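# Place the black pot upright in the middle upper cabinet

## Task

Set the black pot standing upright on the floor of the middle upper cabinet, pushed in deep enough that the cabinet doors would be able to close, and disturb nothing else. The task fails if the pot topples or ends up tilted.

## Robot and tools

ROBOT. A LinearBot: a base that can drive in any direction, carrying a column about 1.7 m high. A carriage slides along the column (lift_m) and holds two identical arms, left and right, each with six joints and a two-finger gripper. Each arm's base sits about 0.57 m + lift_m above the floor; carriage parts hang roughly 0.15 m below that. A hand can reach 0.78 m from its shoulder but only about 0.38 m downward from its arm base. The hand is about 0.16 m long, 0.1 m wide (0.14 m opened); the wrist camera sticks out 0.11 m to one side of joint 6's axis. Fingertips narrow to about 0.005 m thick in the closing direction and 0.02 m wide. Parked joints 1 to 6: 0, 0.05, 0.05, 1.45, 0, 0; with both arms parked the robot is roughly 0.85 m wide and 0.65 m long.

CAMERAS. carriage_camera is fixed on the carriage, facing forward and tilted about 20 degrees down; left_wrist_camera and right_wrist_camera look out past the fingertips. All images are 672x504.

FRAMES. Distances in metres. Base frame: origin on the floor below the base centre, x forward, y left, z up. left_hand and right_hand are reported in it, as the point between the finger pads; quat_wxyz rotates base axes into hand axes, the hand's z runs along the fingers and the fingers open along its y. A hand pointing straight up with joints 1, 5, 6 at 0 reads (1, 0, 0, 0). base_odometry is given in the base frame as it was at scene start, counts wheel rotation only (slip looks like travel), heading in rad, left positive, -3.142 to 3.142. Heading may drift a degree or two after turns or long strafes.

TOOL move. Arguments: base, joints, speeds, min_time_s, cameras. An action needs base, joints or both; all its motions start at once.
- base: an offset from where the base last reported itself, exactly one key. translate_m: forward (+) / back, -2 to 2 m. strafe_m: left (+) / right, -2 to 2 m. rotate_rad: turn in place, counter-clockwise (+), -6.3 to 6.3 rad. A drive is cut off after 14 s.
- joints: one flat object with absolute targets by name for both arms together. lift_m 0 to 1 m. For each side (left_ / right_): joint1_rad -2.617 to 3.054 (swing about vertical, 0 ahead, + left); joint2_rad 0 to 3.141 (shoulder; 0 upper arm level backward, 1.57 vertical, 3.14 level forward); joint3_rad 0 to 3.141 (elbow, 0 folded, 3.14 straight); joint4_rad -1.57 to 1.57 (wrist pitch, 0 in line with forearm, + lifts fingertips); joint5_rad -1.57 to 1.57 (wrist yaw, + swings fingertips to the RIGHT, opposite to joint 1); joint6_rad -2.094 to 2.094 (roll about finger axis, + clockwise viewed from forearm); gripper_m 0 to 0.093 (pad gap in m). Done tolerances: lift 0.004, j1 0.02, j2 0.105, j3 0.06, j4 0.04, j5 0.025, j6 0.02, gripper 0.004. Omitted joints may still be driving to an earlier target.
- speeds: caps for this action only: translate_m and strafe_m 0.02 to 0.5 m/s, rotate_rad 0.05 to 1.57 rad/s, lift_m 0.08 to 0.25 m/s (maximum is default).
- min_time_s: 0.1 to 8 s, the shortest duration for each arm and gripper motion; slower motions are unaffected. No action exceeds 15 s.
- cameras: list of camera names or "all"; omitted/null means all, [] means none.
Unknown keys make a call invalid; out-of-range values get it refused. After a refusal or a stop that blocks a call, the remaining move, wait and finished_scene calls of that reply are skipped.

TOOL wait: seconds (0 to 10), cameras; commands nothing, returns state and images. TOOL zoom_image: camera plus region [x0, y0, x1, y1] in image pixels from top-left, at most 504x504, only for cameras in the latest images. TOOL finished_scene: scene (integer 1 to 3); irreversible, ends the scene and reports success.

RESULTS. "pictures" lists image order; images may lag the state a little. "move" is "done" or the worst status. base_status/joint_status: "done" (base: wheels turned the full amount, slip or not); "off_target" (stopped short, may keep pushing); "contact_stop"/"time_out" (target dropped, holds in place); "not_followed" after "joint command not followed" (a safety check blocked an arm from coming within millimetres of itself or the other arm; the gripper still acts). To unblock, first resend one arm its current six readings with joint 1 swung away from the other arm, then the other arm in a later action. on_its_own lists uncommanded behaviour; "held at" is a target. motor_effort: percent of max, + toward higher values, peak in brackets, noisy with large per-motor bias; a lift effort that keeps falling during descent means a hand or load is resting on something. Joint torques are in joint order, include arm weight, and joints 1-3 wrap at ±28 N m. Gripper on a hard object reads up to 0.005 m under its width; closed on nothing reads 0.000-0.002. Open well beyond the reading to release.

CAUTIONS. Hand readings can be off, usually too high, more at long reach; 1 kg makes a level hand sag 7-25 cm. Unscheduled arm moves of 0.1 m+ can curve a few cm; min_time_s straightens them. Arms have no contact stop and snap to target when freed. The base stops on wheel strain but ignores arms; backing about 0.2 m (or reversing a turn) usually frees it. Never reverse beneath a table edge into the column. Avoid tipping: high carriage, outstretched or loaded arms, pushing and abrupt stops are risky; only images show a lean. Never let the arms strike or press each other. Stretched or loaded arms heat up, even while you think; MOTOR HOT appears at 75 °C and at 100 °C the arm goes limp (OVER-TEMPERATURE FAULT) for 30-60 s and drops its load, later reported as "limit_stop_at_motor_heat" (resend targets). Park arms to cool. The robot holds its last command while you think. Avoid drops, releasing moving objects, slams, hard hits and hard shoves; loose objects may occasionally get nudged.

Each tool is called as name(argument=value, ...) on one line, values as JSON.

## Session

move(cameras=["carriage_camera"])

Scene clock: 0.00 s.
Joint torques (N m): no reading
base_odometry: x=+0.000 y=+0.000 heading=+0.000
base_status: not commanded
joint_positions: lift_m=+0.300 left_joint1_rad=-0.007 left_joint2_rad=+0.044 left_joint3_rad=+0.027 left_joint4_rad=+1.460 left_joint5_rad=-0.018 left_joint6_rad=+0.017 left_gripper_m=+0.09396 right_joint1_rad=-0.002 right_joint2_rad=+0.059 right_joint3_rad=+0.042 right_joint4_rad=+1.500 right_joint5_rad=+0.048 right_joint6_rad=-0.029 right_gripper_m=+0.09396
joint_status: not commanded
motor_effort: lift_m=+23 drive_wheels=-2
left_hand: x=+0.2562 y=+0.3063 z=+1.2991 quat_wxyz=(+0.998, -0.008, +0.064, +0.006) (m; base frame)
right_hand: x=+0.2467 y=-0.3118 z=+1.3037 quat_wxyz=(+0.999, +0.023, +0.044, -0.017) (m; base frame)
pictures: carriage_camera

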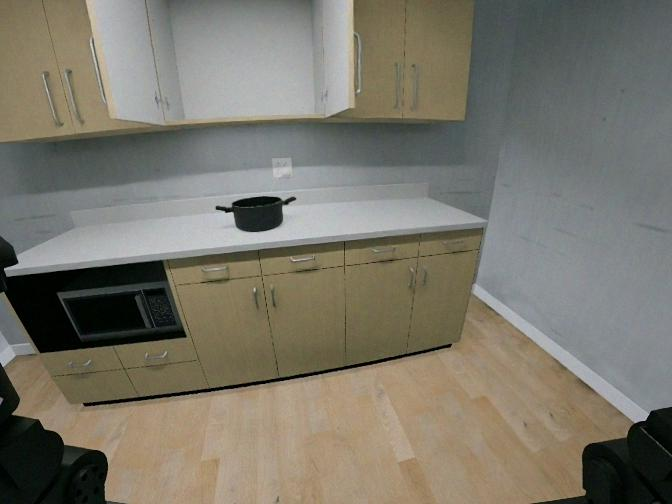

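zoom_image(camera="carriage_camera", region=[190, 160, 330, 265])

zoom_image(camera="carriage_camera", region=[50, 0, 490, 330])

Scaled by 3.600 from the camera's 672x504 image, which has a finer 960x720 frame.

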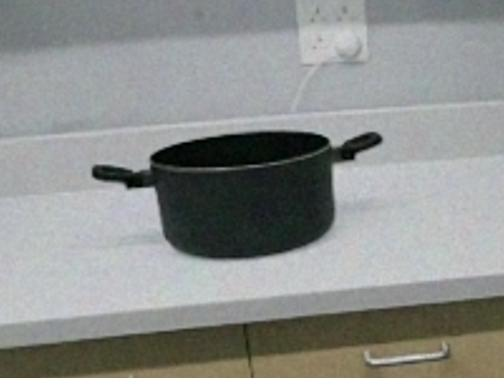

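Scaled by 1.145 from the camera's 672x504 image, which has a finer 960x720 frame.

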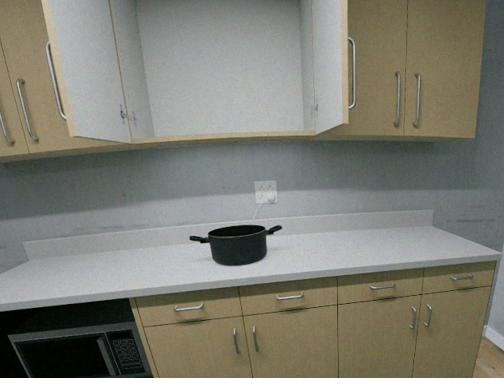

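move(base={"rotate_rad": 0.37}, cameras=["carriage_camera"])

zoom_image(camera="carriage_camera", region=[230, 150, 440, 300])

Scene clock: 9.47 s.
Joint torques (N m): left_arm=[-0.1 4.53 5.61 -0.16 0.04 0.04] | right_arm=[-0.1 4.56 5.04 -0.33 -0.04 -0.02]
move: done
base_odometry: x=+0.000 y=+0.000 heading=+0.370
base_status: done
joint_positions: lift_m=+0.300 left_joint1_rad=-0.007 left_joint2_rad=+0.044 left_joint3_rad=+0.027 left_joint4_rad=+1.460 left_joint5_rad=-0.018 left_joint6_rad=+0.017 left_gripper_m=+0.09396 right_joint1_rad=-0.002 right_joint2_rad=+0.059 right_joint3_rad=+0.042 right_joint4_rad=+1.500 right_joint5_rad=+0.048 right_joint6_rad=-0.029 right_gripper_m=+0.09396
joint_status: not commanded
motor_effort: lift_m=+23(23) drive_wheels=+3(11)
left_hand: x=+0.2562 y=+0.3063 z=+1.2991 quat_wxyz=(+0.998, -0.008, +0.064, +0.006) (m; base frame)
right_hand: x=+0.2467 y=-0.3118 z=+1.3037 quat_wxyz=(+0.999, +0.023, +0.044, -0.017) (m; base frame)
pictures: carriage_camera

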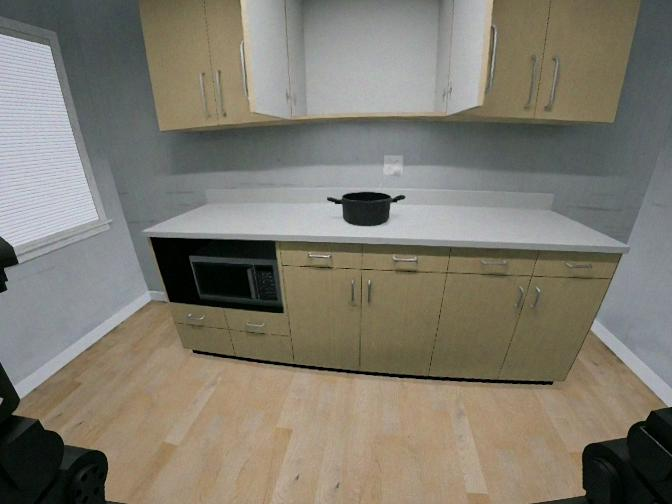

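Scaled by 2.400 from the camera's 672x504 image, which has a finer 960x720 frame.

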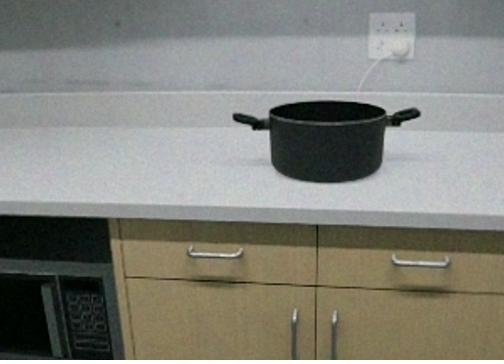

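move(base={"rotate_rad": -0.144}, joints={"lift_m": 0.25, "left_joint1_rad": -0.254, "left_joint2_rad": 1.898, "left_joint3_rad": 1.247, "left_joint4_rad": 0.70, "left_joint5_rad": 0, "left_joint6_rad": -1.57, "right_joint1_rad": 0.228, "right_joint2_rad": 2.134, "right_joint3_rad": 1.598, "right_joint4_rad": 0.59, "right_joint5_rad": 0, "right_joint6_rad": 1.57, "left_gripper_m": 0.09, "right_gripper_m": 0.09}, min_time_s=3.0, cameras=["carriage_camera"])

zoom_image(camera="carriage_camera", region=[240, 130, 450, 290])

Scene clock: 23.47 s.
Joint torques (N m): left_arm=[-0.68 -11.64 9.46 2.29 0.16 -0.01] | right_arm=[0.35 -13.08 9.18 2.11 -0.17 0.04]
move: done
base_odometry: x=+0.000 y=+0.000 heading=+0.226
base_status: done
joint_positions: lift_m=+0.250 left_joint1_rad=-0.248 left_joint2_rad=+1.892 left_joint3_rad=+1.217 left_joint4_rad=+0.705 left_joint5_rad=-0.013 left_joint6_rad=-1.557 left_gripper_m=+0.09012 right_joint1_rad=+0.222 right_joint2_rad=+2.134 right_joint3_rad=+1.562 right_joint4_rad=+0.587 right_joint5_rad=+0.014 right_joint6_rad=+1.554 right_gripper_m=+0.09012
joint_status: all done
motor_effort: lift_m=+21(22) drive_wheels=-8(10)
left_hand: x=+0.7834 y=+0.1638 z=+1.0895 quat_wxyz=(+0.448, -0.428, +0.550, -0.560) (m; base frame)
right_hand: x=+0.8526 y=-0.1635 z=+1.0825 quat_wxyz=(+0.453, +0.438, +0.549, +0.550) (m; base frame)
pictures: carriage_camera

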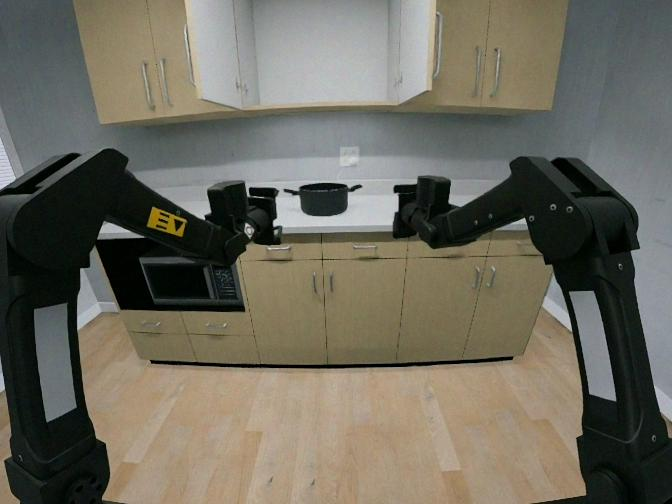

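Scaled by 2.400 from the camera's 672x504 image, which has a finer 960x720 frame.

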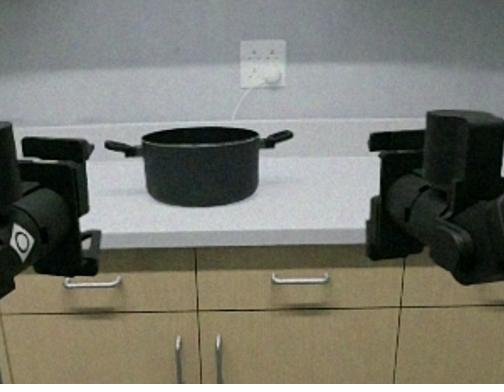

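move(base={"strafe_m": 0.058}, cameras=[])

move(base={"translate_m": 0.42}, speeds={"translate_m": 0.3}, cameras=["all"])

zoom_image(camera="carriage_camera", region=[240, 150, 450, 310])

Scene clock: 28.20 s.
Joint torques (N m): left_arm=[-0.44 -11.7 9.5 2.33 0.13 -0.02] | right_arm=[-0.21 -13.14 9.14 2.11 -0.16 0.06]
move: done
base_odometry: x=-0.013 y=+0.057 heading=+0.227
base_status: done
joint_positions: lift_m=+0.250 left_joint1_rad=-0.249 left_joint2_rad=+1.892 left_joint3_rad=+1.217 left_joint4_rad=+0.703 left_joint5_rad=-0.011 left_joint6_rad=-1.558 left_gripper_m=+0.09012 right_joint1_rad=+0.230 right_joint2_rad=+2.134 right_joint3_rad=+1.562 right_joint4_rad=+0.585 right_joint5_rad=+0.011 right_joint6_rad=+1.556 right_gripper_m=+0.09012
joint_status: not commanded
motor_effort: lift_m=+21(21) drive_wheels=-8(13)
left_hand: x=+0.7832 y=+0.1626 z=+1.0890 quat_wxyz=(+0.446, -0.427, +0.551, -0.561) (m; base frame)
right_hand: x=+0.8514 y=-0.1584 z=+1.0822 quat_wxyz=(+0.449, +0.436, +0.551, +0.552) (m; base frame)
pictures: none
No camera images: "cameras" was empty.

Scene clock: 31.17 s.
Joint torques (N m): left_arm=[-0.55 -11.86 9.46 2.33 0.13 -0.03] | right_arm=[-0.24 -13.3 9.05 2.14 -0.13 0.07]
move: done
base_odometry: x=+0.396 y=+0.152 heading=+0.228
base_status: done
joint_positions: lift_m=+0.250 left_joint1_rad=-0.249 left_joint2_rad=+1.893 left_joint3_rad=+1.218 left_joint4_rad=+0.701 left_joint5_rad=-0.011 left_joint6_rad=-1.559 left_gripper_m=+0.09012 right_joint1_rad=+0.229 right_joint2_rad=+2.135 right_joint3_rad=+1.563 right_joint4_rad=+0.582 right_joint5_rad=+0.011 right_joint6_rad=+1.556 right_gripper_m=+0.09012
joint_status: not commanded
motor_effort: lift_m=+21(21) drive_wheels=-5(12)
left_hand: x=+0.7835 y=+0.1626 z=+1.0879 quat_wxyz=(+0.446, -0.428, +0.551, -0.560) (m; base frame)
right_hand: x=+0.8518 y=-0.1588 z=+1.0810 quat_wxyz=(+0.449, +0.437, +0.552, +0.551) (m; base frame)
pictures: carriage_camera, left_wrist_camera, right_wrist_camera

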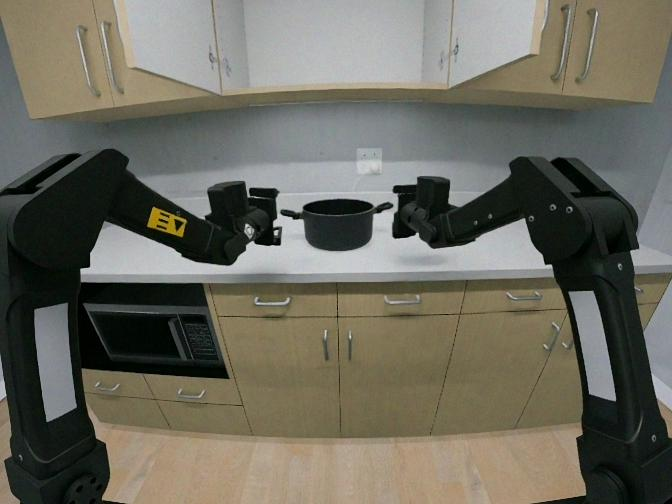

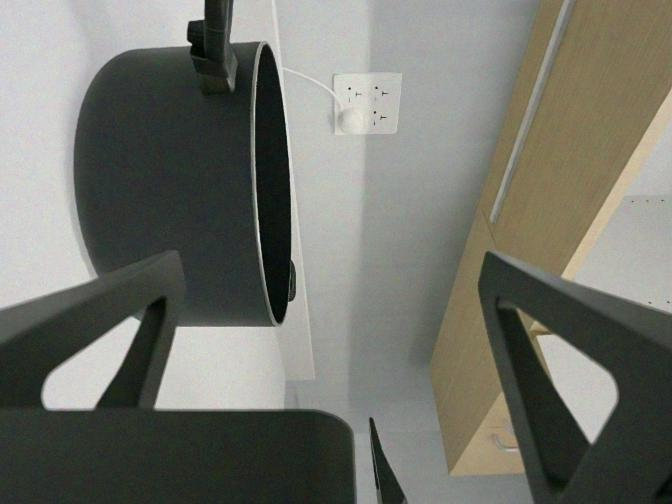

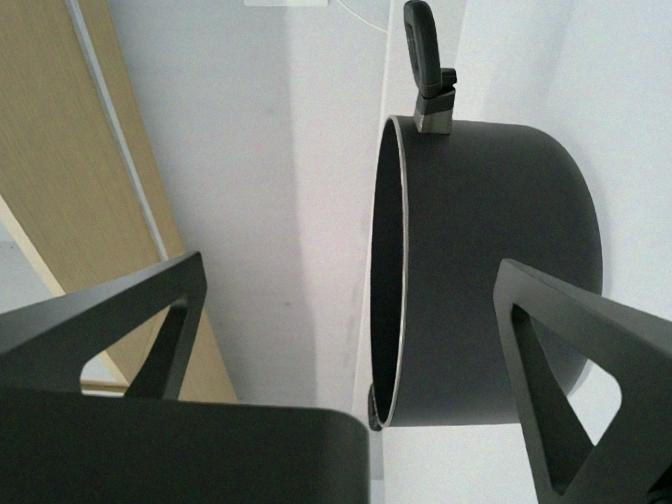

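Scaled by 2.400 from the camera's 672x504 image, which has a finer 960x720 frame.

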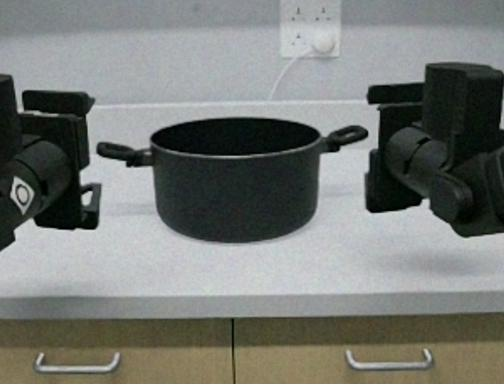

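move(base={"translate_m": 0.19}, joints={"lift_m": 0.193, "left_joint1_rad": -0.269, "left_joint2_rad": 1.857, "left_joint3_rad": 1.192, "left_joint4_rad": 0.69}, speeds={"translate_m": 0.2}, cameras=["all"])

Scene clock: 43.93 s.
Joint torques (N m): left_arm=[-0.32 -15.38 7.16 2.53 0.14 -0.01] | right_arm=[-0.14 -14.48 8.17 2.23 -0.12 0.05]
move: done
base_odometry: x=+0.581 y=+0.195 heading=+0.228
base_status: done
joint_positions: lift_m=+0.193 left_joint1_rad=-0.267 left_joint2_rad=+1.889 left_joint3_rad=+1.187 left_joint4_rad=+0.677 left_joint5_rad=-0.010 left_joint6_rad=-1.559 left_gripper_m=+0.09012 right_joint1_rad=+0.229 right_joint2_rad=+2.146 right_joint3_rad=+1.575 right_joint4_rad=+0.575 right_joint5_rad=+0.011 right_joint6_rad=+1.557 right_gripper_m=+0.09012
joint_status: all done
motor_effort: lift_m=+21(22) drive_wheels=-5(10)
left_hand: x=+0.7771 y=+0.1539 z=+1.0129 quat_wxyz=(+0.430, -0.434, +0.569, -0.550) (m; base frame)
right_hand: x=+0.8544 y=-0.1584 z=+1.0210 quat_wxyz=(+0.447, +0.438, +0.554, +0.549) (m; base frame)
pictures: carriage_camera, left_wrist_camera, right_wrist_camera

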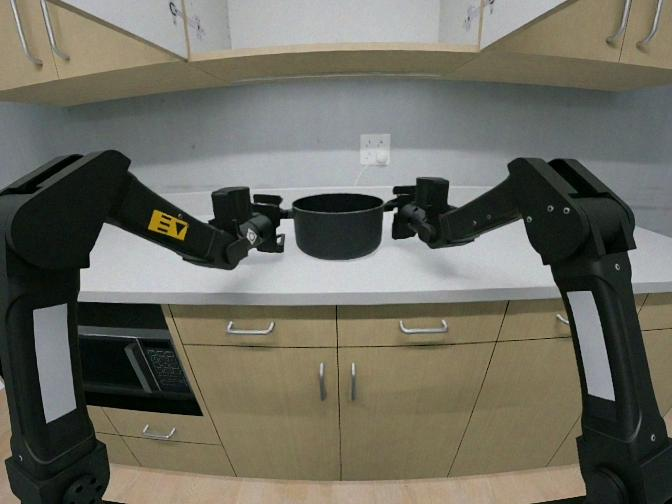

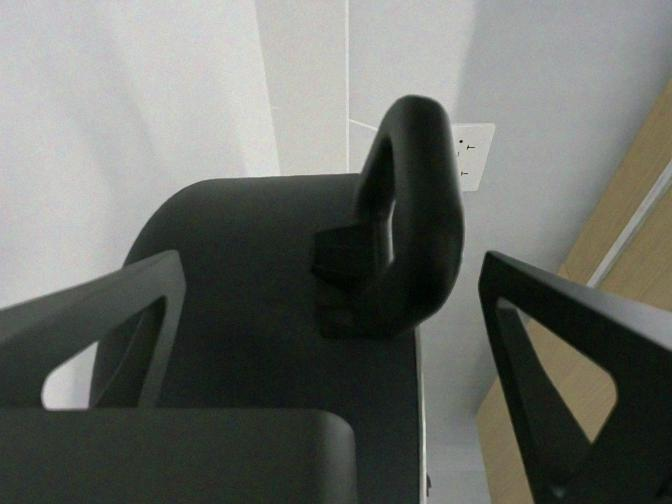

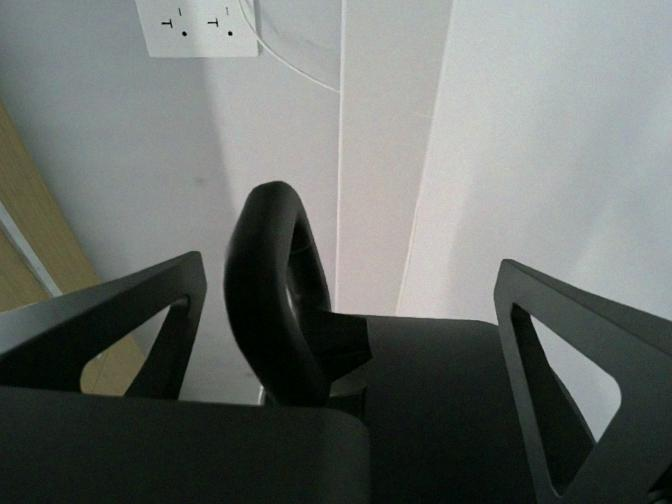

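move(base={"rotate_rad": 0.022}, joints={"lift_m": 0.211}, cameras=[])

move(base={"translate_m": 0.01}, speeds={"translate_m": 0.05}, cameras=["left_wrist_camera", "right_wrist_camera"])

Scene clock: 54.73 s.
Joint torques (N m): left_arm=[-0.43 -14.22 7.17 2.48 0.12 0] | right_arm=[-0.43 -14.63 7.77 2.17 -0.11 0.05]
move: done
base_odometry: x=+0.581 y=+0.195 heading=+0.250
base_status: done
joint_positions: lift_m=+0.211 left_joint1_rad=-0.265 left_joint2_rad=+1.878 left_joint3_rad=+1.187 left_joint4_rad=+0.681 left_joint5_rad=-0.009 left_joint6_rad=-1.559 left_gripper_m=+0.09012 right_joint1_rad=+0.231 right_joint2_rad=+2.148 right_joint3_rad=+1.580 right_joint4_rad=+0.579 right_joint5_rad=+0.009 right_joint6_rad=+1.557 right_gripper_m=+0.09012
joint_status: all done
motor_effort: lift_m=+23(28) drive_wheels=-7(10)
left_hand: x=+0.7758 y=+0.1547 z=+1.0378 quat_wxyz=(+0.433, -0.431, +0.565, -0.554) (m; base frame)
right_hand: x=+0.8545 y=-0.1563 z=+1.0412 quat_wxyz=(+0.448, +0.435, +0.552, +0.552) (m; base frame)
pictures: none
No camera images: "cameras" was empty.

Scene clock: 55.43 s.
Joint torques (N m): left_arm=[-0.4 -14.28 7.1 2.45 0.13 -0.01] | right_arm=[-0.35 -14.72 7.84 2.17 -0.11 0.03]
move: done
base_odometry: x=+0.591 y=+0.197 heading=+0.250
base_status: done
joint_positions: lift_m=+0.211 left_joint1_rad=-0.266 left_joint2_rad=+1.878 left_joint3_rad=+1.187 left_joint4_rad=+0.681 left_joint5_rad=-0.009 left_joint6_rad=-1.559 left_gripper_m=+0.09012 right_joint1_rad=+0.231 right_joint2_rad=+2.148 right_joint3_rad=+1.580 right_joint4_rad=+0.578 right_joint5_rad=+0.009 right_joint6_rad=+1.557 right_gripper_m=+0.09012
joint_status: not commanded
motor_effort: lift_m=+23(23) drive_wheels=-5(10)
left_hand: x=+0.7757 y=+0.1542 z=+1.0378 quat_wxyz=(+0.433, -0.431, +0.565, -0.555) (m; base frame)
right_hand: x=+0.8545 y=-0.1563 z=+1.0410 quat_wxyz=(+0.447, +0.436, +0.552, +0.552) (m; base frame)
pictures: left_wrist_camera, right_wrist_camera

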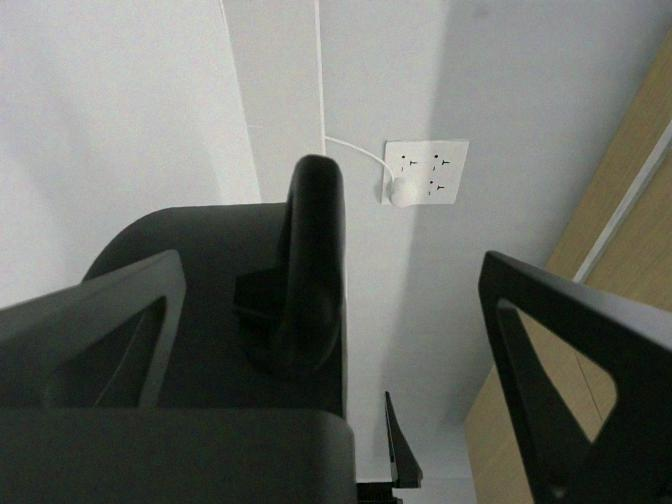

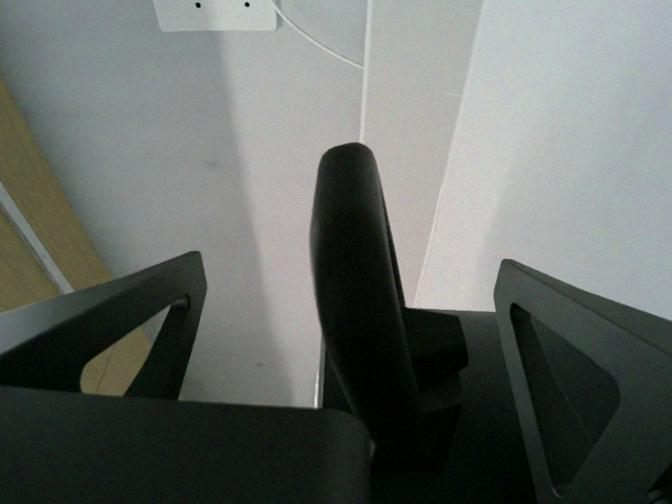

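move(joints={"left_joint1_rad": -0.242, "right_joint1_rad": 0.212, "left_gripper_m": 0.045, "right_gripper_m": 0.045}, min_time_s=0.8, cameras=["left_wrist_camera", "right_wrist_camera"])

Scene clock: 59.47 s.
Joint torques (N m): left_arm=[0.35 -14.27 7.13 2.45 0.11 -0.02] | right_arm=[-0.66 -14.71 7.87 2.27 -0.11 0.04]
move: done
base_odometry: x=+0.591 y=+0.197 heading=+0.250
base_status: not commanded
joint_positions: lift_m=+0.211 left_joint1_rad=-0.247 left_joint2_rad=+1.878 left_joint3_rad=+1.187 left_joint4_rad=+0.681 left_joint5_rad=-0.009 left_joint6_rad=-1.559 left_gripper_m=+0.04512 right_joint1_rad=+0.219 right_joint2_rad=+2.148 right_joint3_rad=+1.580 right_joint4_rad=+0.569 right_joint5_rad=+0.008 right_joint6_rad=+1.558 right_gripper_m=+0.04513
joint_status: all done
motor_effort: lift_m=+23(23) drive_wheels=-5(6)
left_hand: x=+0.7785 y=+0.1650 z=+1.0378 quat_wxyz=(+0.438, -0.436, +0.561, -0.550) (m; base frame)
right_hand: x=+0.8562 y=-0.1639 z=+1.0387 quat_wxyz=(+0.448, +0.441, +0.552, +0.547) (m; base frame)
pictures: left_wrist_camera, right_wrist_camera

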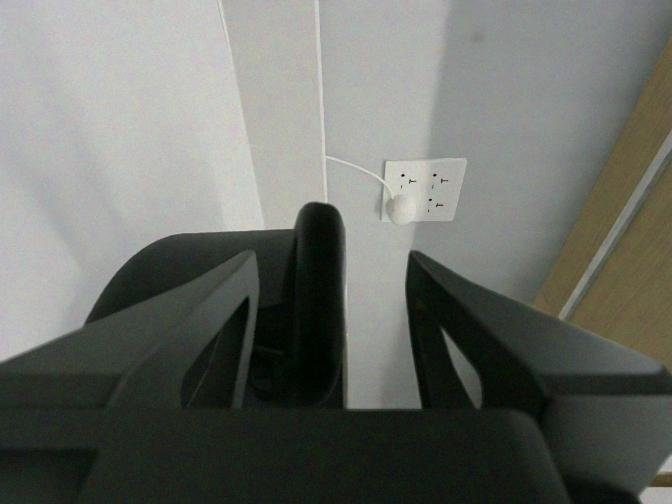

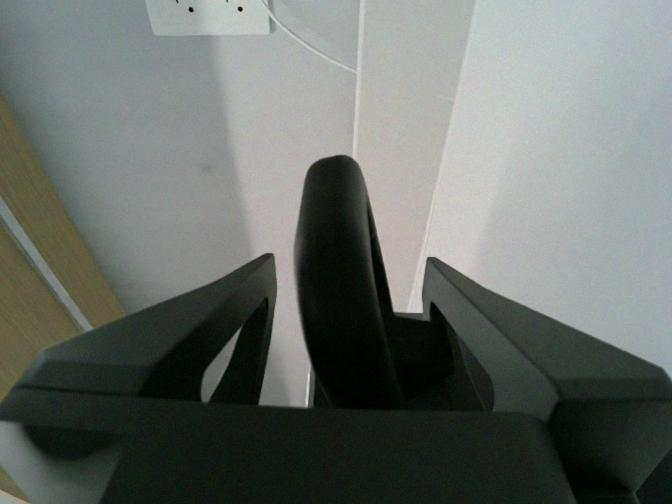

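move(joints={"left_gripper_m": 0.03, "right_gripper_m": 0.03}, min_time_s=0.6, cameras=[])

move(joints={"left_gripper_m": 0.02, "right_gripper_m": 0.02}, min_time_s=1.0, cameras=["left_wrist_camera", "right_wrist_camera"])

Scene clock: 61.10 s.
Joint torques (N m): left_arm=[0.36 -14.31 7.09 2.46 0.13 -0.02] | right_arm=[-0.68 -14.71 7.84 2.56 -0.11 0.05]
move: done
base_odometry: x=+0.591 y=+0.197 heading=+0.250
base_status: not commanded
joint_positions: lift_m=+0.211 left_joint1_rad=-0.247 left_joint2_rad=+1.878 left_joint3_rad=+1.187 left_joint4_rad=+0.681 left_joint5_rad=-0.009 left_joint6_rad=-1.559 left_gripper_m=+0.03012 right_joint1_rad=+0.219 right_joint2_rad=+2.148 right_joint3_rad=+1.580 right_joint4_rad=+0.542 right_joint5_rad=+0.008 right_joint6_rad=+1.558 right_gripper_m=+0.03014
joint_status: all done
motor_effort: lift_m=+23(23) drive_wheels=-5(6)
left_hand: x=+0.7785 y=+0.1650 z=+1.0378 quat_wxyz=(+0.438, -0.436, +0.561, -0.550) (m; base frame)
right_hand: x=+0.8561 y=-0.1639 z=+1.0320 quat_wxyz=(+0.442, +0.447, +0.560, +0.540) (m; base frame)
pictures: none
No camera images: "cameras" was empty.

Scene clock: 62.40 s.
Joint torques (N m): left_arm=[0.4 -14.26 7.17 2.58 0.12 -0.01] | right_arm=[-0.65 -14.8 7.8 2.64 -0.11 0.33]
move: done
base_odometry: x=+0.591 y=+0.197 heading=+0.250
base_status: not commanded
joint_positions: lift_m=+0.211 left_joint1_rad=-0.247 left_joint2_rad=+1.878 left_joint3_rad=+1.187 left_joint4_rad=+0.671 left_joint5_rad=-0.009 left_joint6_rad=-1.559 left_gripper_m=+0.02013 right_joint1_rad=+0.219 right_joint2_rad=+2.149 right_joint3_rad=+1.580 right_joint4_rad=+0.537 right_joint5_rad=+0.008 right_joint6_rad=+1.532 right_gripper_m=+0.02349
joint_status: all done
motor_effort: lift_m=+23(23) drive_wheels=-5(6)
left_hand: x=+0.7785 y=+0.1650 z=+1.0353 quat_wxyz=(+0.436, -0.438, +0.564, -0.548) (m; base frame)
right_hand: x=+0.8563 y=-0.1639 z=+1.0297 quat_wxyz=(+0.448, +0.441, +0.568, +0.532) (m; base frame)
pictures: left_wrist_camera, right_wrist_camera

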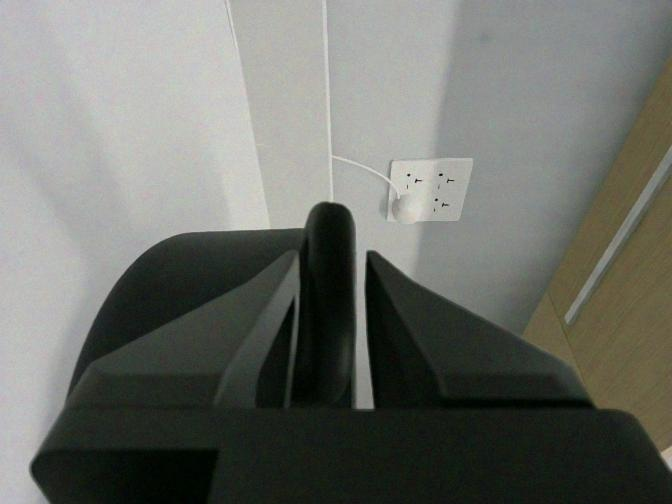

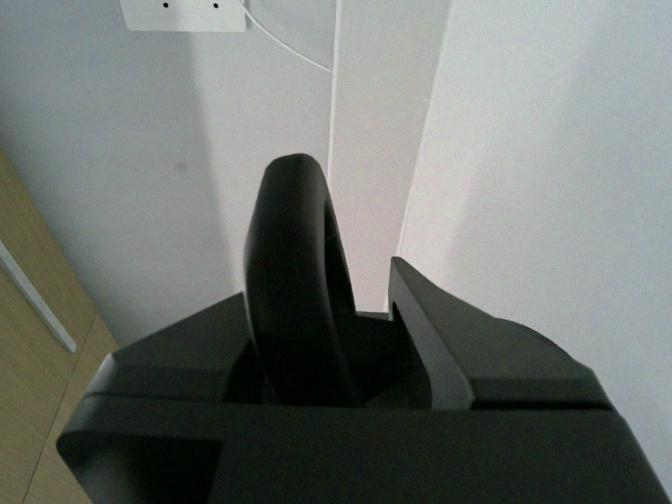

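move(joints={"left_gripper_m": 0.011, "right_gripper_m": 0.017}, min_time_s=0.8, cameras=["left_wrist_camera", "right_wrist_camera"])

Scene clock: 64.07 s.
Joint torques (N m): left_arm=[0.36 -14.26 7.1 2.63 0.11 -0.61] | right_arm=[-0.77 -14.94 7.84 2.63 -0.11 0.4]
move: off_target
base_odometry: x=+0.591 y=+0.197 heading=+0.250
base_status: not commanded
joint_positions: lift_m=+0.211 left_joint1_rad=-0.247 left_joint2_rad=+1.878 left_joint3_rad=+1.187 left_joint4_rad=+0.666 left_joint5_rad=-0.009 left_joint6_rad=-1.510 left_gripper_m=+0.01207 right_joint1_rad=+0.219 right_joint2_rad=+2.149 right_joint3_rad=+1.580 right_joint4_rad=+0.537 right_joint5_rad=+0.008 right_joint6_rad=+1.527 right_gripper_m=+0.02326
joint_status: right_gripper_m off_target (ended at +0.02326, target +0.01700); the others done
motor_effort: lift_m=+23(23) drive_wheels=-5(6)
left_hand: x=+0.7784 y=+0.1650 z=+1.0341 quat_wxyz=(+0.448, -0.425, +0.576, -0.535) (m; base frame)
right_hand: x=+0.8563 y=-0.1637 z=+1.0299 quat_wxyz=(+0.449, +0.439, +0.569, +0.531) (m; base frame)
pictures: left_wrist_camera, right_wrist_camera

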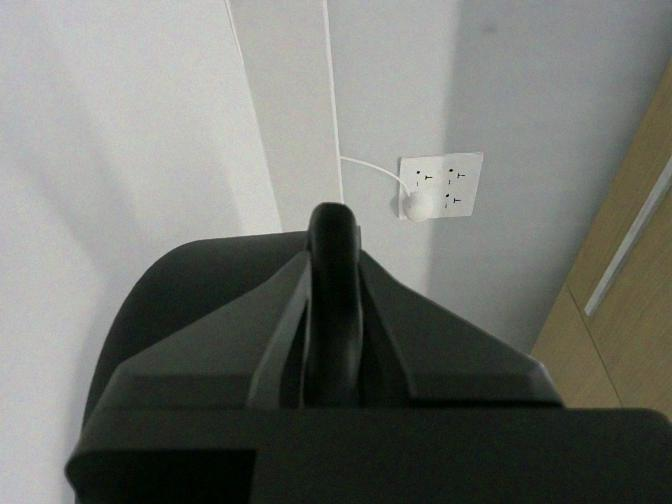

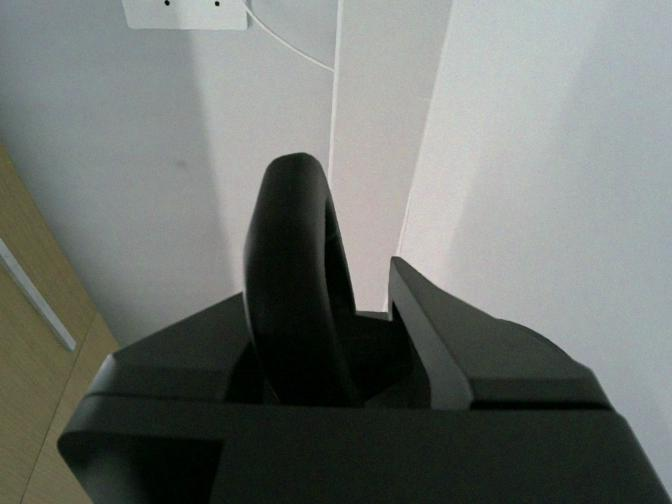

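move(joints={"left_gripper_m": 0.004}, min_time_s=0.6, cameras=["left_wrist_camera"])

Scene clock: 65.37 s.
Joint torques (N m): left_arm=[0.35 -14.26 7.13 2.63 0.11 -0.63] | right_arm=[-0.66 -14.82 7.77 2.62 -0.11 0.4]
move: off_target
base_odometry: x=+0.591 y=+0.197 heading=+0.250
base_status: not commanded
joint_positions: lift_m=+0.211 left_joint1_rad=-0.247 left_joint2_rad=+1.878 left_joint3_rad=+1.187 left_joint4_rad=+0.666 left_joint5_rad=-0.009 left_joint6_rad=-1.504 left_gripper_m=+0.01180 right_joint1_rad=+0.219 right_joint2_rad=+2.149 right_joint3_rad=+1.580 right_joint4_rad=+0.537 right_joint5_rad=+0.007 right_joint6_rad=+1.526 right_gripper_m=+0.02322
joint_status: left_gripper_m off_target (ended at +0.01180, target +0.00400)
motor_effort: lift_m=+23(23) drive_wheels=-4(6)
left_hand: x=+0.7784 y=+0.1650 z=+1.0342 quat_wxyz=(+0.450, -0.423, +0.577, -0.534) (m; base frame)
right_hand: x=+0.8562 y=-0.1637 z=+1.0299 quat_wxyz=(+0.449, +0.439, +0.569, +0.531) (m; base frame)
pictures: left_wrist_camera

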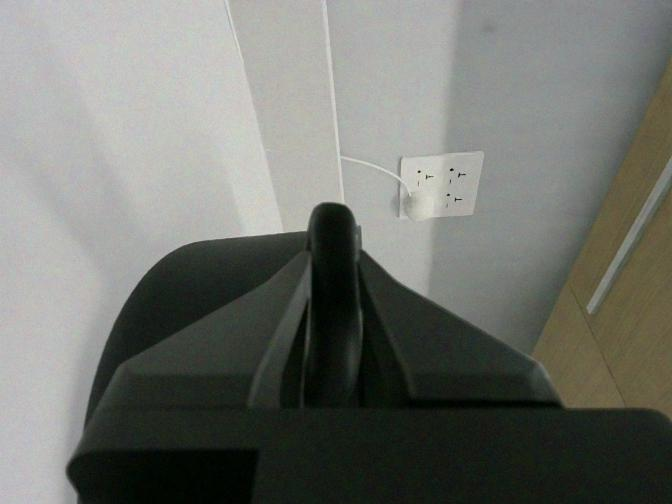

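move(joints={"lift_m": 0.30, "left_joint4_rad": 0.82, "right_joint4_rad": 0.72}, speeds={"lift_m": 0.1}, min_time_s=0.9, cameras=["carriage_camera"])

zoom_image(camera="carriage_camera", region=[230, 130, 450, 290])

Scene clock: 69.33 s.
Joint torques (N m): left_arm=[0.21 -16.02 8.98 4.25 0.11 -0.57] | right_arm=[-0.68 -18.69 8.75 4.24 0.13 0.42]
move: off_target
base_odometry: x=+0.591 y=+0.197 heading=+0.250
base_status: not commanded
joint_positions: lift_m=+0.300 left_joint1_rad=-0.244 left_joint2_rad=+1.894 left_joint3_rad=+1.166 left_joint4_rad=+0.654 left_joint5_rad=-0.009 left_joint6_rad=-1.508 left_gripper_m=+0.01099 right_joint1_rad=+0.219 right_joint2_rad=+2.185 right_joint3_rad=+1.565 right_joint4_rad=+0.521 right_joint5_rad=-0.012 right_joint6_rad=+1.525 right_gripper_m=+0.02227
joint_status: left_joint4_rad off_target (ended at +0.654, target +0.820); right_joint4_rad off_target (ended at +0.521, target +0.720); the others done
motor_effort: lift_m=+25(29) drive_wheels=+0(5)
left_hand: x=+0.7780 y=+0.1665 z=+1.1014 quat_wxyz=(+0.438, -0.435, +0.590, -0.521) (m; base frame)
right_hand: x=+0.8578 y=-0.1600 z=+1.0856 quat_wxyz=(+0.429, +0.447, +0.591, +0.517) (m; base frame)
pictures: carriage_camera

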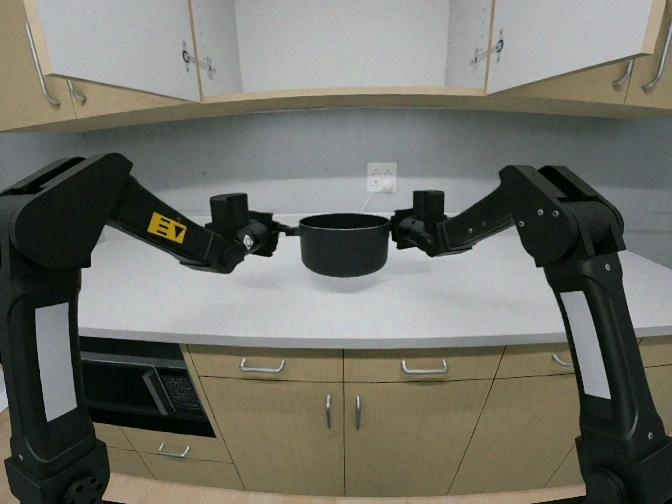

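Scaled by 2.291 from the camera's 672x504 image, which has a finer 960x720 frame.

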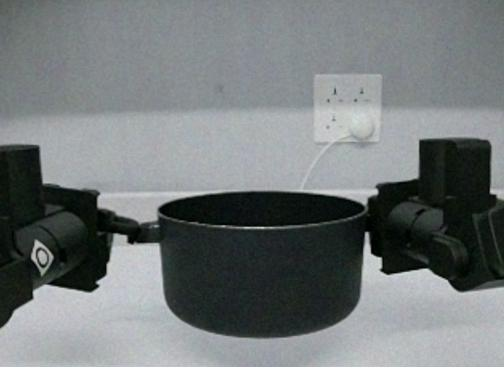

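move(base={"translate_m": -0.40}, joints={"lift_m": 0.80, "left_joint4_rad": 0.88, "right_joint4_rad": 0.80}, speeds={"translate_m": 0.25, "lift_m": 0.12}, min_time_s=1.5, cameras=["carriage_camera"])

zoom_image(camera="carriage_camera", region=[200, 130, 480, 330])

Scene clock: 75.57 s.
Joint torques (N m): left_arm=[0.05 -16.92 9.26 4.21 0.11 -0.73] | right_arm=[-0.68 -19.71 8.98 4.39 0.18 0.5]
move: off_target
base_odometry: x=+0.203 y=+0.098 heading=+0.251
base_status: done
joint_positions: lift_m=+0.800 left_joint1_rad=-0.243 left_joint2_rad=+1.903 left_joint3_rad=+1.164 left_joint4_rad=+0.716 left_joint5_rad=-0.007 left_joint6_rad=-1.493 left_gripper_m=+0.01099 right_joint1_rad=+0.219 right_joint2_rad=+2.195 right_joint3_rad=+1.563 right_joint4_rad=+0.590 right_joint5_rad=-0.015 right_joint6_rad=+1.517 right_gripper_m=+0.02209
joint_status: left_joint4_rad off_target (ended at +0.716, target +0.880); right_joint4_rad off_target (ended at +0.589, target +0.800); the others done
motor_effort: lift_m=+24(29) drive_wheels=-7(12)
left_hand: x=+0.7795 y=+0.1666 z=+1.6102 quat_wxyz=(+0.453, -0.421, +0.579, -0.532) (m; base frame)
right_hand: x=+0.8596 y=-0.1590 z=+1.5952 quat_wxyz=(+0.443, +0.432, +0.578, +0.532) (m; base frame)
pictures: carriage_camera

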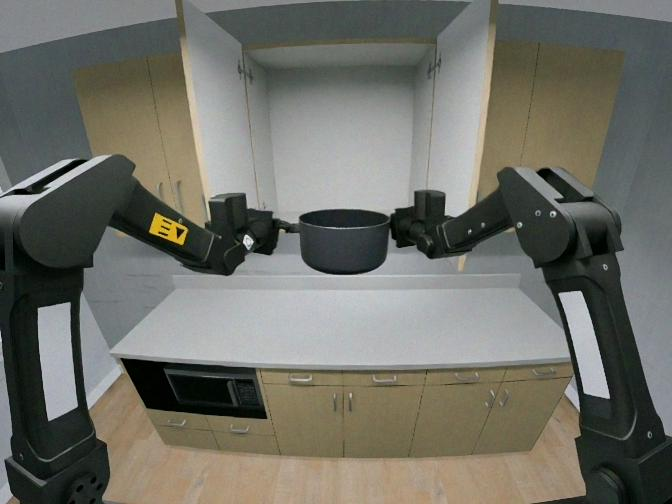

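Scaled by 1.800 from the camera's 672x504 image, which has a finer 960x720 frame.

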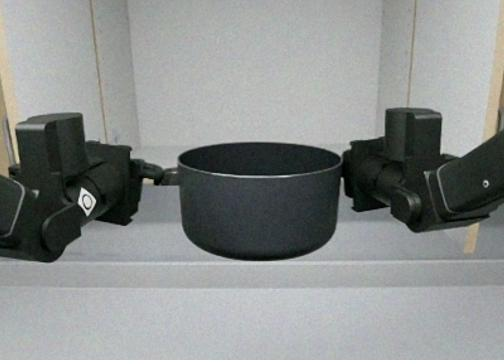

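move(base={"rotate_rad": -0.025}, joints={"right_joint2_rad": 2.11}, min_time_s=0.6, cameras=[])

move(base={"translate_m": 0.25}, joints={"lift_m": 0.78}, speeds={"translate_m": 0.25, "lift_m": 0.1}, cameras=["carriage_camera"])

zoom_image(camera="carriage_camera", region=[140, 80, 540, 380])

Scene clock: 78.60 s.
Joint torques (N m): left_arm=[-0.05 -16.94 9.18 4.2 0.05 -0.74] | right_arm=[-0.16 -22.13 8.95 4.38 0.3 0.6]
move: done
base_odometry: x=+0.203 y=+0.098 heading=+0.227
base_status: done
joint_positions: lift_m=+0.800 left_joint1_rad=-0.243 left_joint2_rad=+1.903 left_joint3_rad=+1.164 left_joint4_rad=+0.716 left_joint5_rad=-0.001 left_joint6_rad=-1.493 left_gripper_m=+0.01099 right_joint1_rad=+0.213 right_joint2_rad=+2.195 right_joint3_rad=+1.563 right_joint4_rad=+0.589 right_joint5_rad=-0.025 right_joint6_rad=+1.510 right_gripper_m=+0.02184
joint_status: all done
motor_effort: lift_m=+24(25) drive_wheels=-6(8)
left_hand: x=+0.7794 y=+0.1659 z=+1.6102 quat_wxyz=(+0.452, -0.419, +0.580, -0.533) (m; base frame)
right_hand: x=+0.8602 y=-0.1615 z=+1.5951 quat_wxyz=(+0.444, +0.429, +0.580, +0.531) (m; base frame)
pictures: none
No camera images: "cameras" was empty.

Scene clock: 81.00 s.
Joint torques (N m): left_arm=[0.01 -17.16 9.44 4.21 0.03 -0.71] | right_arm=[-0.17 -22.08 9.46 4.36 0.26 0.6]
move: done
base_odometry: x=+0.447 y=+0.154 heading=+0.226
base_status: done
joint_positions: lift_m=+0.780 left_joint1_rad=-0.243 left_joint2_rad=+1.906 left_joint3_rad=+1.161 left_joint4_rad=+0.715 left_joint5_rad=+0.000 left_joint6_rad=-1.496 left_gripper_m=+0.01099 right_joint1_rad=+0.213 right_joint2_rad=+2.194 right_joint3_rad=+1.556 right_joint4_rad=+0.588 right_joint5_rad=-0.023 right_joint6_rad=+1.508 right_gripper_m=+0.02180
joint_status: all done
motor_effort: lift_m=+23(24) drive_wheels=+3(15)
left_hand: x=+0.7793 y=+0.1658 z=+1.5874 quat_wxyz=(+0.450, -0.421, +0.581, -0.532) (m; base frame)
right_hand: x=+0.8593 y=-0.1619 z=+1.5722 quat_wxyz=(+0.443, +0.431, +0.583, +0.528) (m; base frame)
pictures: carriage_camera

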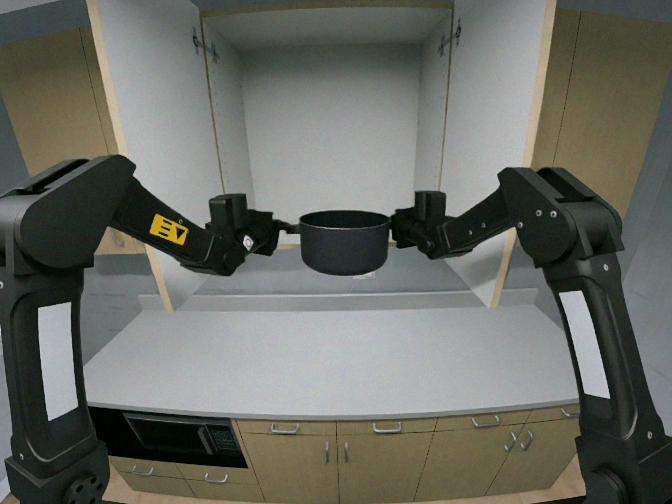

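Scaled by 1.260 from the camera's 672x504 image, which has a finer 960x720 frame.

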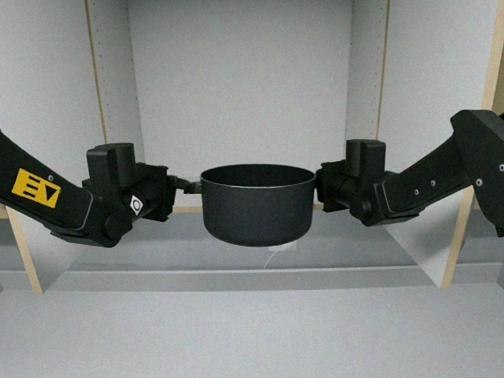

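move(base={"strafe_m": 0.03}, speeds={"strafe_m": 0.2}, cameras=[])

move(base={"translate_m": 0.29}, speeds={"translate_m": 0.2}, cameras=["carriage_camera"])

zoom_image(camera="carriage_camera", region=[140, 130, 540, 430])

Scene clock: 84.37 s.
Joint torques (N m): left_arm=[-0.25 -17.21 9.48 4.22 -0.01 -0.72] | right_arm=[-0.42 -22.12 9.42 4.38 0.2 0.62]
move: done
base_odometry: x=+0.440 y=+0.183 heading=+0.225
base_status: done
joint_positions: lift_m=+0.780 left_joint1_rad=-0.240 left_joint2_rad=+1.906 left_joint3_rad=+1.161 left_joint4_rad=+0.715 left_joint5_rad=+0.002 left_joint6_rad=-1.496 left_gripper_m=+0.01099 right_joint1_rad=+0.216 right_joint2_rad=+2.194 right_joint3_rad=+1.556 right_joint4_rad=+0.588 right_joint5_rad=-0.020 right_joint6_rad=+1.507 right_gripper_m=+0.02176
joint_status: not commanded
motor_effort: lift_m=+23(23) drive_wheels=-4(10)
left_hand: x=+0.7796 y=+0.1670 z=+1.5874 quat_wxyz=(+0.450, -0.421, +0.581, -0.532) (m; base frame)
right_hand: x=+0.8590 y=-0.1606 z=+1.5721 quat_wxyz=(+0.444, +0.430, +0.583, +0.527) (m; base frame)
pictures: none
No camera images: "cameras" was empty.

Scene clock: 86.90 s.
Joint torques (N m): left_arm=[-0.25 -17.2 9.48 4.21 -0.01 -0.71] | right_arm=[-0.32 -22.02 9.47 4.37 0.23 0.58]
move: done
base_odometry: x=+0.723 y=+0.248 heading=+0.226
base_status: done
joint_positions: lift_m=+0.780 left_joint1_rad=-0.240 left_joint2_rad=+1.906 left_joint3_rad=+1.161 left_joint4_rad=+0.715 left_joint5_rad=+0.003 left_joint6_rad=-1.496 left_gripper_m=+0.01099 right_joint1_rad=+0.216 right_joint2_rad=+2.194 right_joint3_rad=+1.556 right_joint4_rad=+0.588 right_joint5_rad=-0.020 right_joint6_rad=+1.507 right_gripper_m=+0.02175
joint_status: not commanded
motor_effort: lift_m=+23(23) drive_wheels=-7(10)
left_hand: x=+0.7796 y=+0.1668 z=+1.5874 quat_wxyz=(+0.450, -0.421, +0.581, -0.532) (m; base frame)
right_hand: x=+0.8590 y=-0.1606 z=+1.5721 quat_wxyz=(+0.444, +0.430, +0.583, +0.527) (m; base frame)
pictures: carriage_camera

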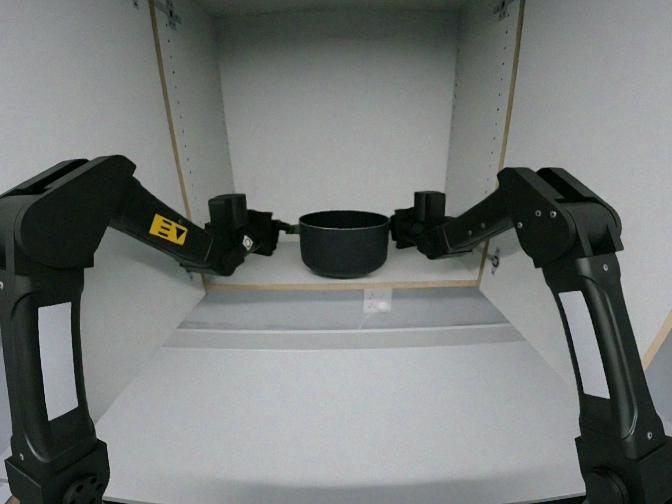

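Scaled by 1.260 from the camera's 672x504 image, which has a finer 960x720 frame.

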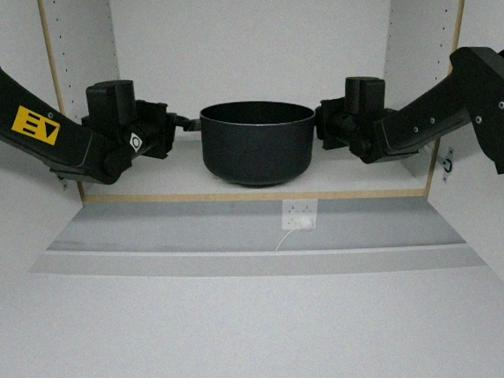

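move(base={"translate_m": 0.085}, joints={"lift_m": 0.745}, speeds={"translate_m": 0.15, "lift_m": 0.08}, cameras=["carriage_camera"])

zoom_image(camera="carriage_camera", region=[140, 130, 540, 430])

Scene clock: 90.53 s.
Joint torques (N m): left_arm=[-0.27 -17.17 9.42 3.94 0.01 -0.77] | right_arm=[-0.43 -22.01 9.51 4.07 0.2 0.67]
move: done
base_odometry: x=+0.806 y=+0.268 heading=+0.227
base_status: done
joint_positions: lift_m=+0.745 left_joint1_rad=-0.240 left_joint2_rad=+1.906 left_joint3_rad=+1.161 left_joint4_rad=+0.740 left_joint5_rad=+0.003 left_joint6_rad=-1.491 left_gripper_m=+0.01098 right_joint1_rad=+0.216 right_joint2_rad=+2.194 right_joint3_rad=+1.556 right_joint4_rad=+0.618 right_joint5_rad=-0.018 right_joint6_rad=+1.500 right_gripper_m=+0.02174
joint_status: all done
motor_effort: lift_m=+22(22) drive_wheels=-6(12)
left_hand: x=+0.7796 y=+0.1667 z=+1.5587 quat_wxyz=(+0.456, -0.414, +0.575, -0.538) (m; base frame)
right_hand: x=+0.8594 y=-0.1608 z=+1.5448 quat_wxyz=(+0.453, +0.423, +0.575, +0.534) (m; base frame)
pictures: carriage_camera

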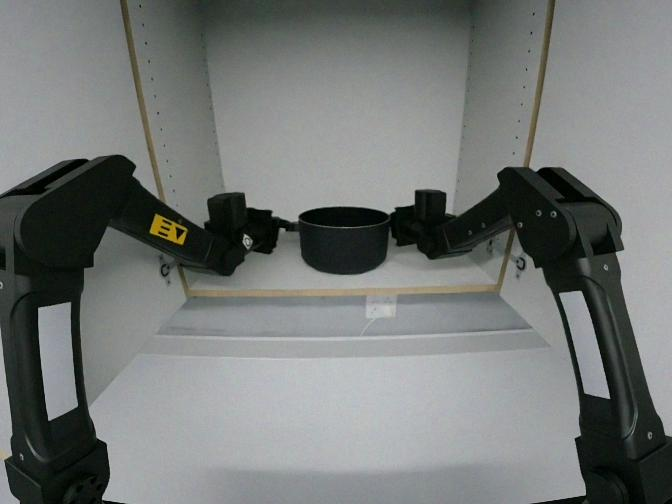

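Scaled by 1.260 from the camera's 672x504 image, which has a finer 960x720 frame.

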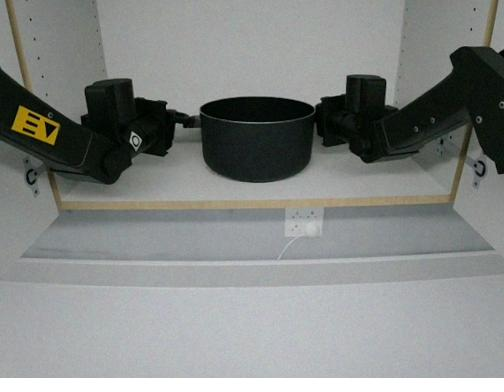

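zoom_image(camera="carriage_camera", region=[260, 180, 430, 310])

Scaled by 2.965 from the camera's 672x504 image, which has a finer 960x720 frame.

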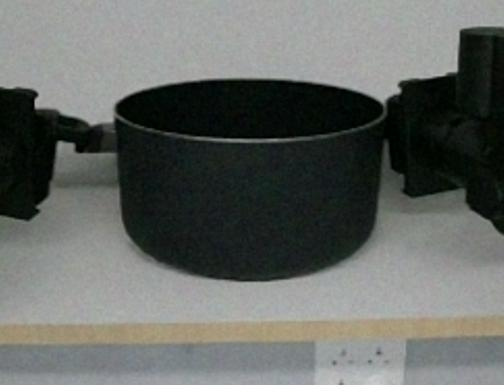

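move(joints={"lift_m": 0.733}, speeds={"lift_m": 0.08}, cameras=["carriage_camera"])

zoom_image(camera="carriage_camera", region=[260, 180, 430, 310])

Scene clock: 92.77 s.
Joint torques (N m): left_arm=[-0.29 -17.16 9.44 3.64 0 -0.83] | right_arm=[-0.42 -21.49 9.54 3.71 0.17 0.86]
move: done
base_odometry: x=+0.806 y=+0.268 heading=+0.227
base_status: not commanded
joint_positions: lift_m=+0.733 left_joint1_rad=-0.240 left_joint2_rad=+1.906 left_joint3_rad=+1.161 left_joint4_rad=+0.766 left_joint5_rad=+0.003 left_joint6_rad=-1.486 left_gripper_m=+0.01098 right_joint1_rad=+0.216 right_joint2_rad=+2.189 right_joint3_rad=+1.556 right_joint4_rad=+0.649 right_joint5_rad=-0.016 right_joint6_rad=+1.486 right_gripper_m=+0.02174
joint_status: all done
motor_effort: lift_m=+22(22) drive_wheels=-6(7)
left_hand: x=+0.7796 y=+0.1667 z=+1.5532 quat_wxyz=(+0.464, -0.407, +0.569, -0.543) (m; base frame)
right_hand: x=+0.8589 y=-0.1613 z=+1.5435 quat_wxyz=(+0.466, +0.412, +0.568, +0.539) (m; base frame)
pictures: carriage_camera

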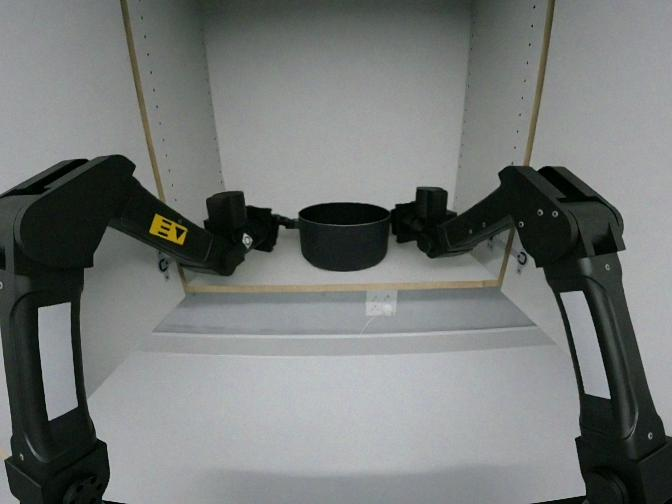

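Scaled by 2.965 from the camera's 672x504 image, which has a finer 960x720 frame.

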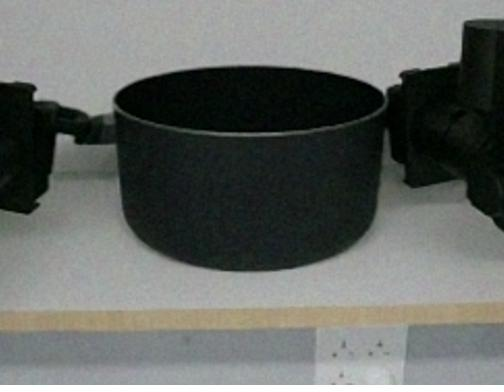

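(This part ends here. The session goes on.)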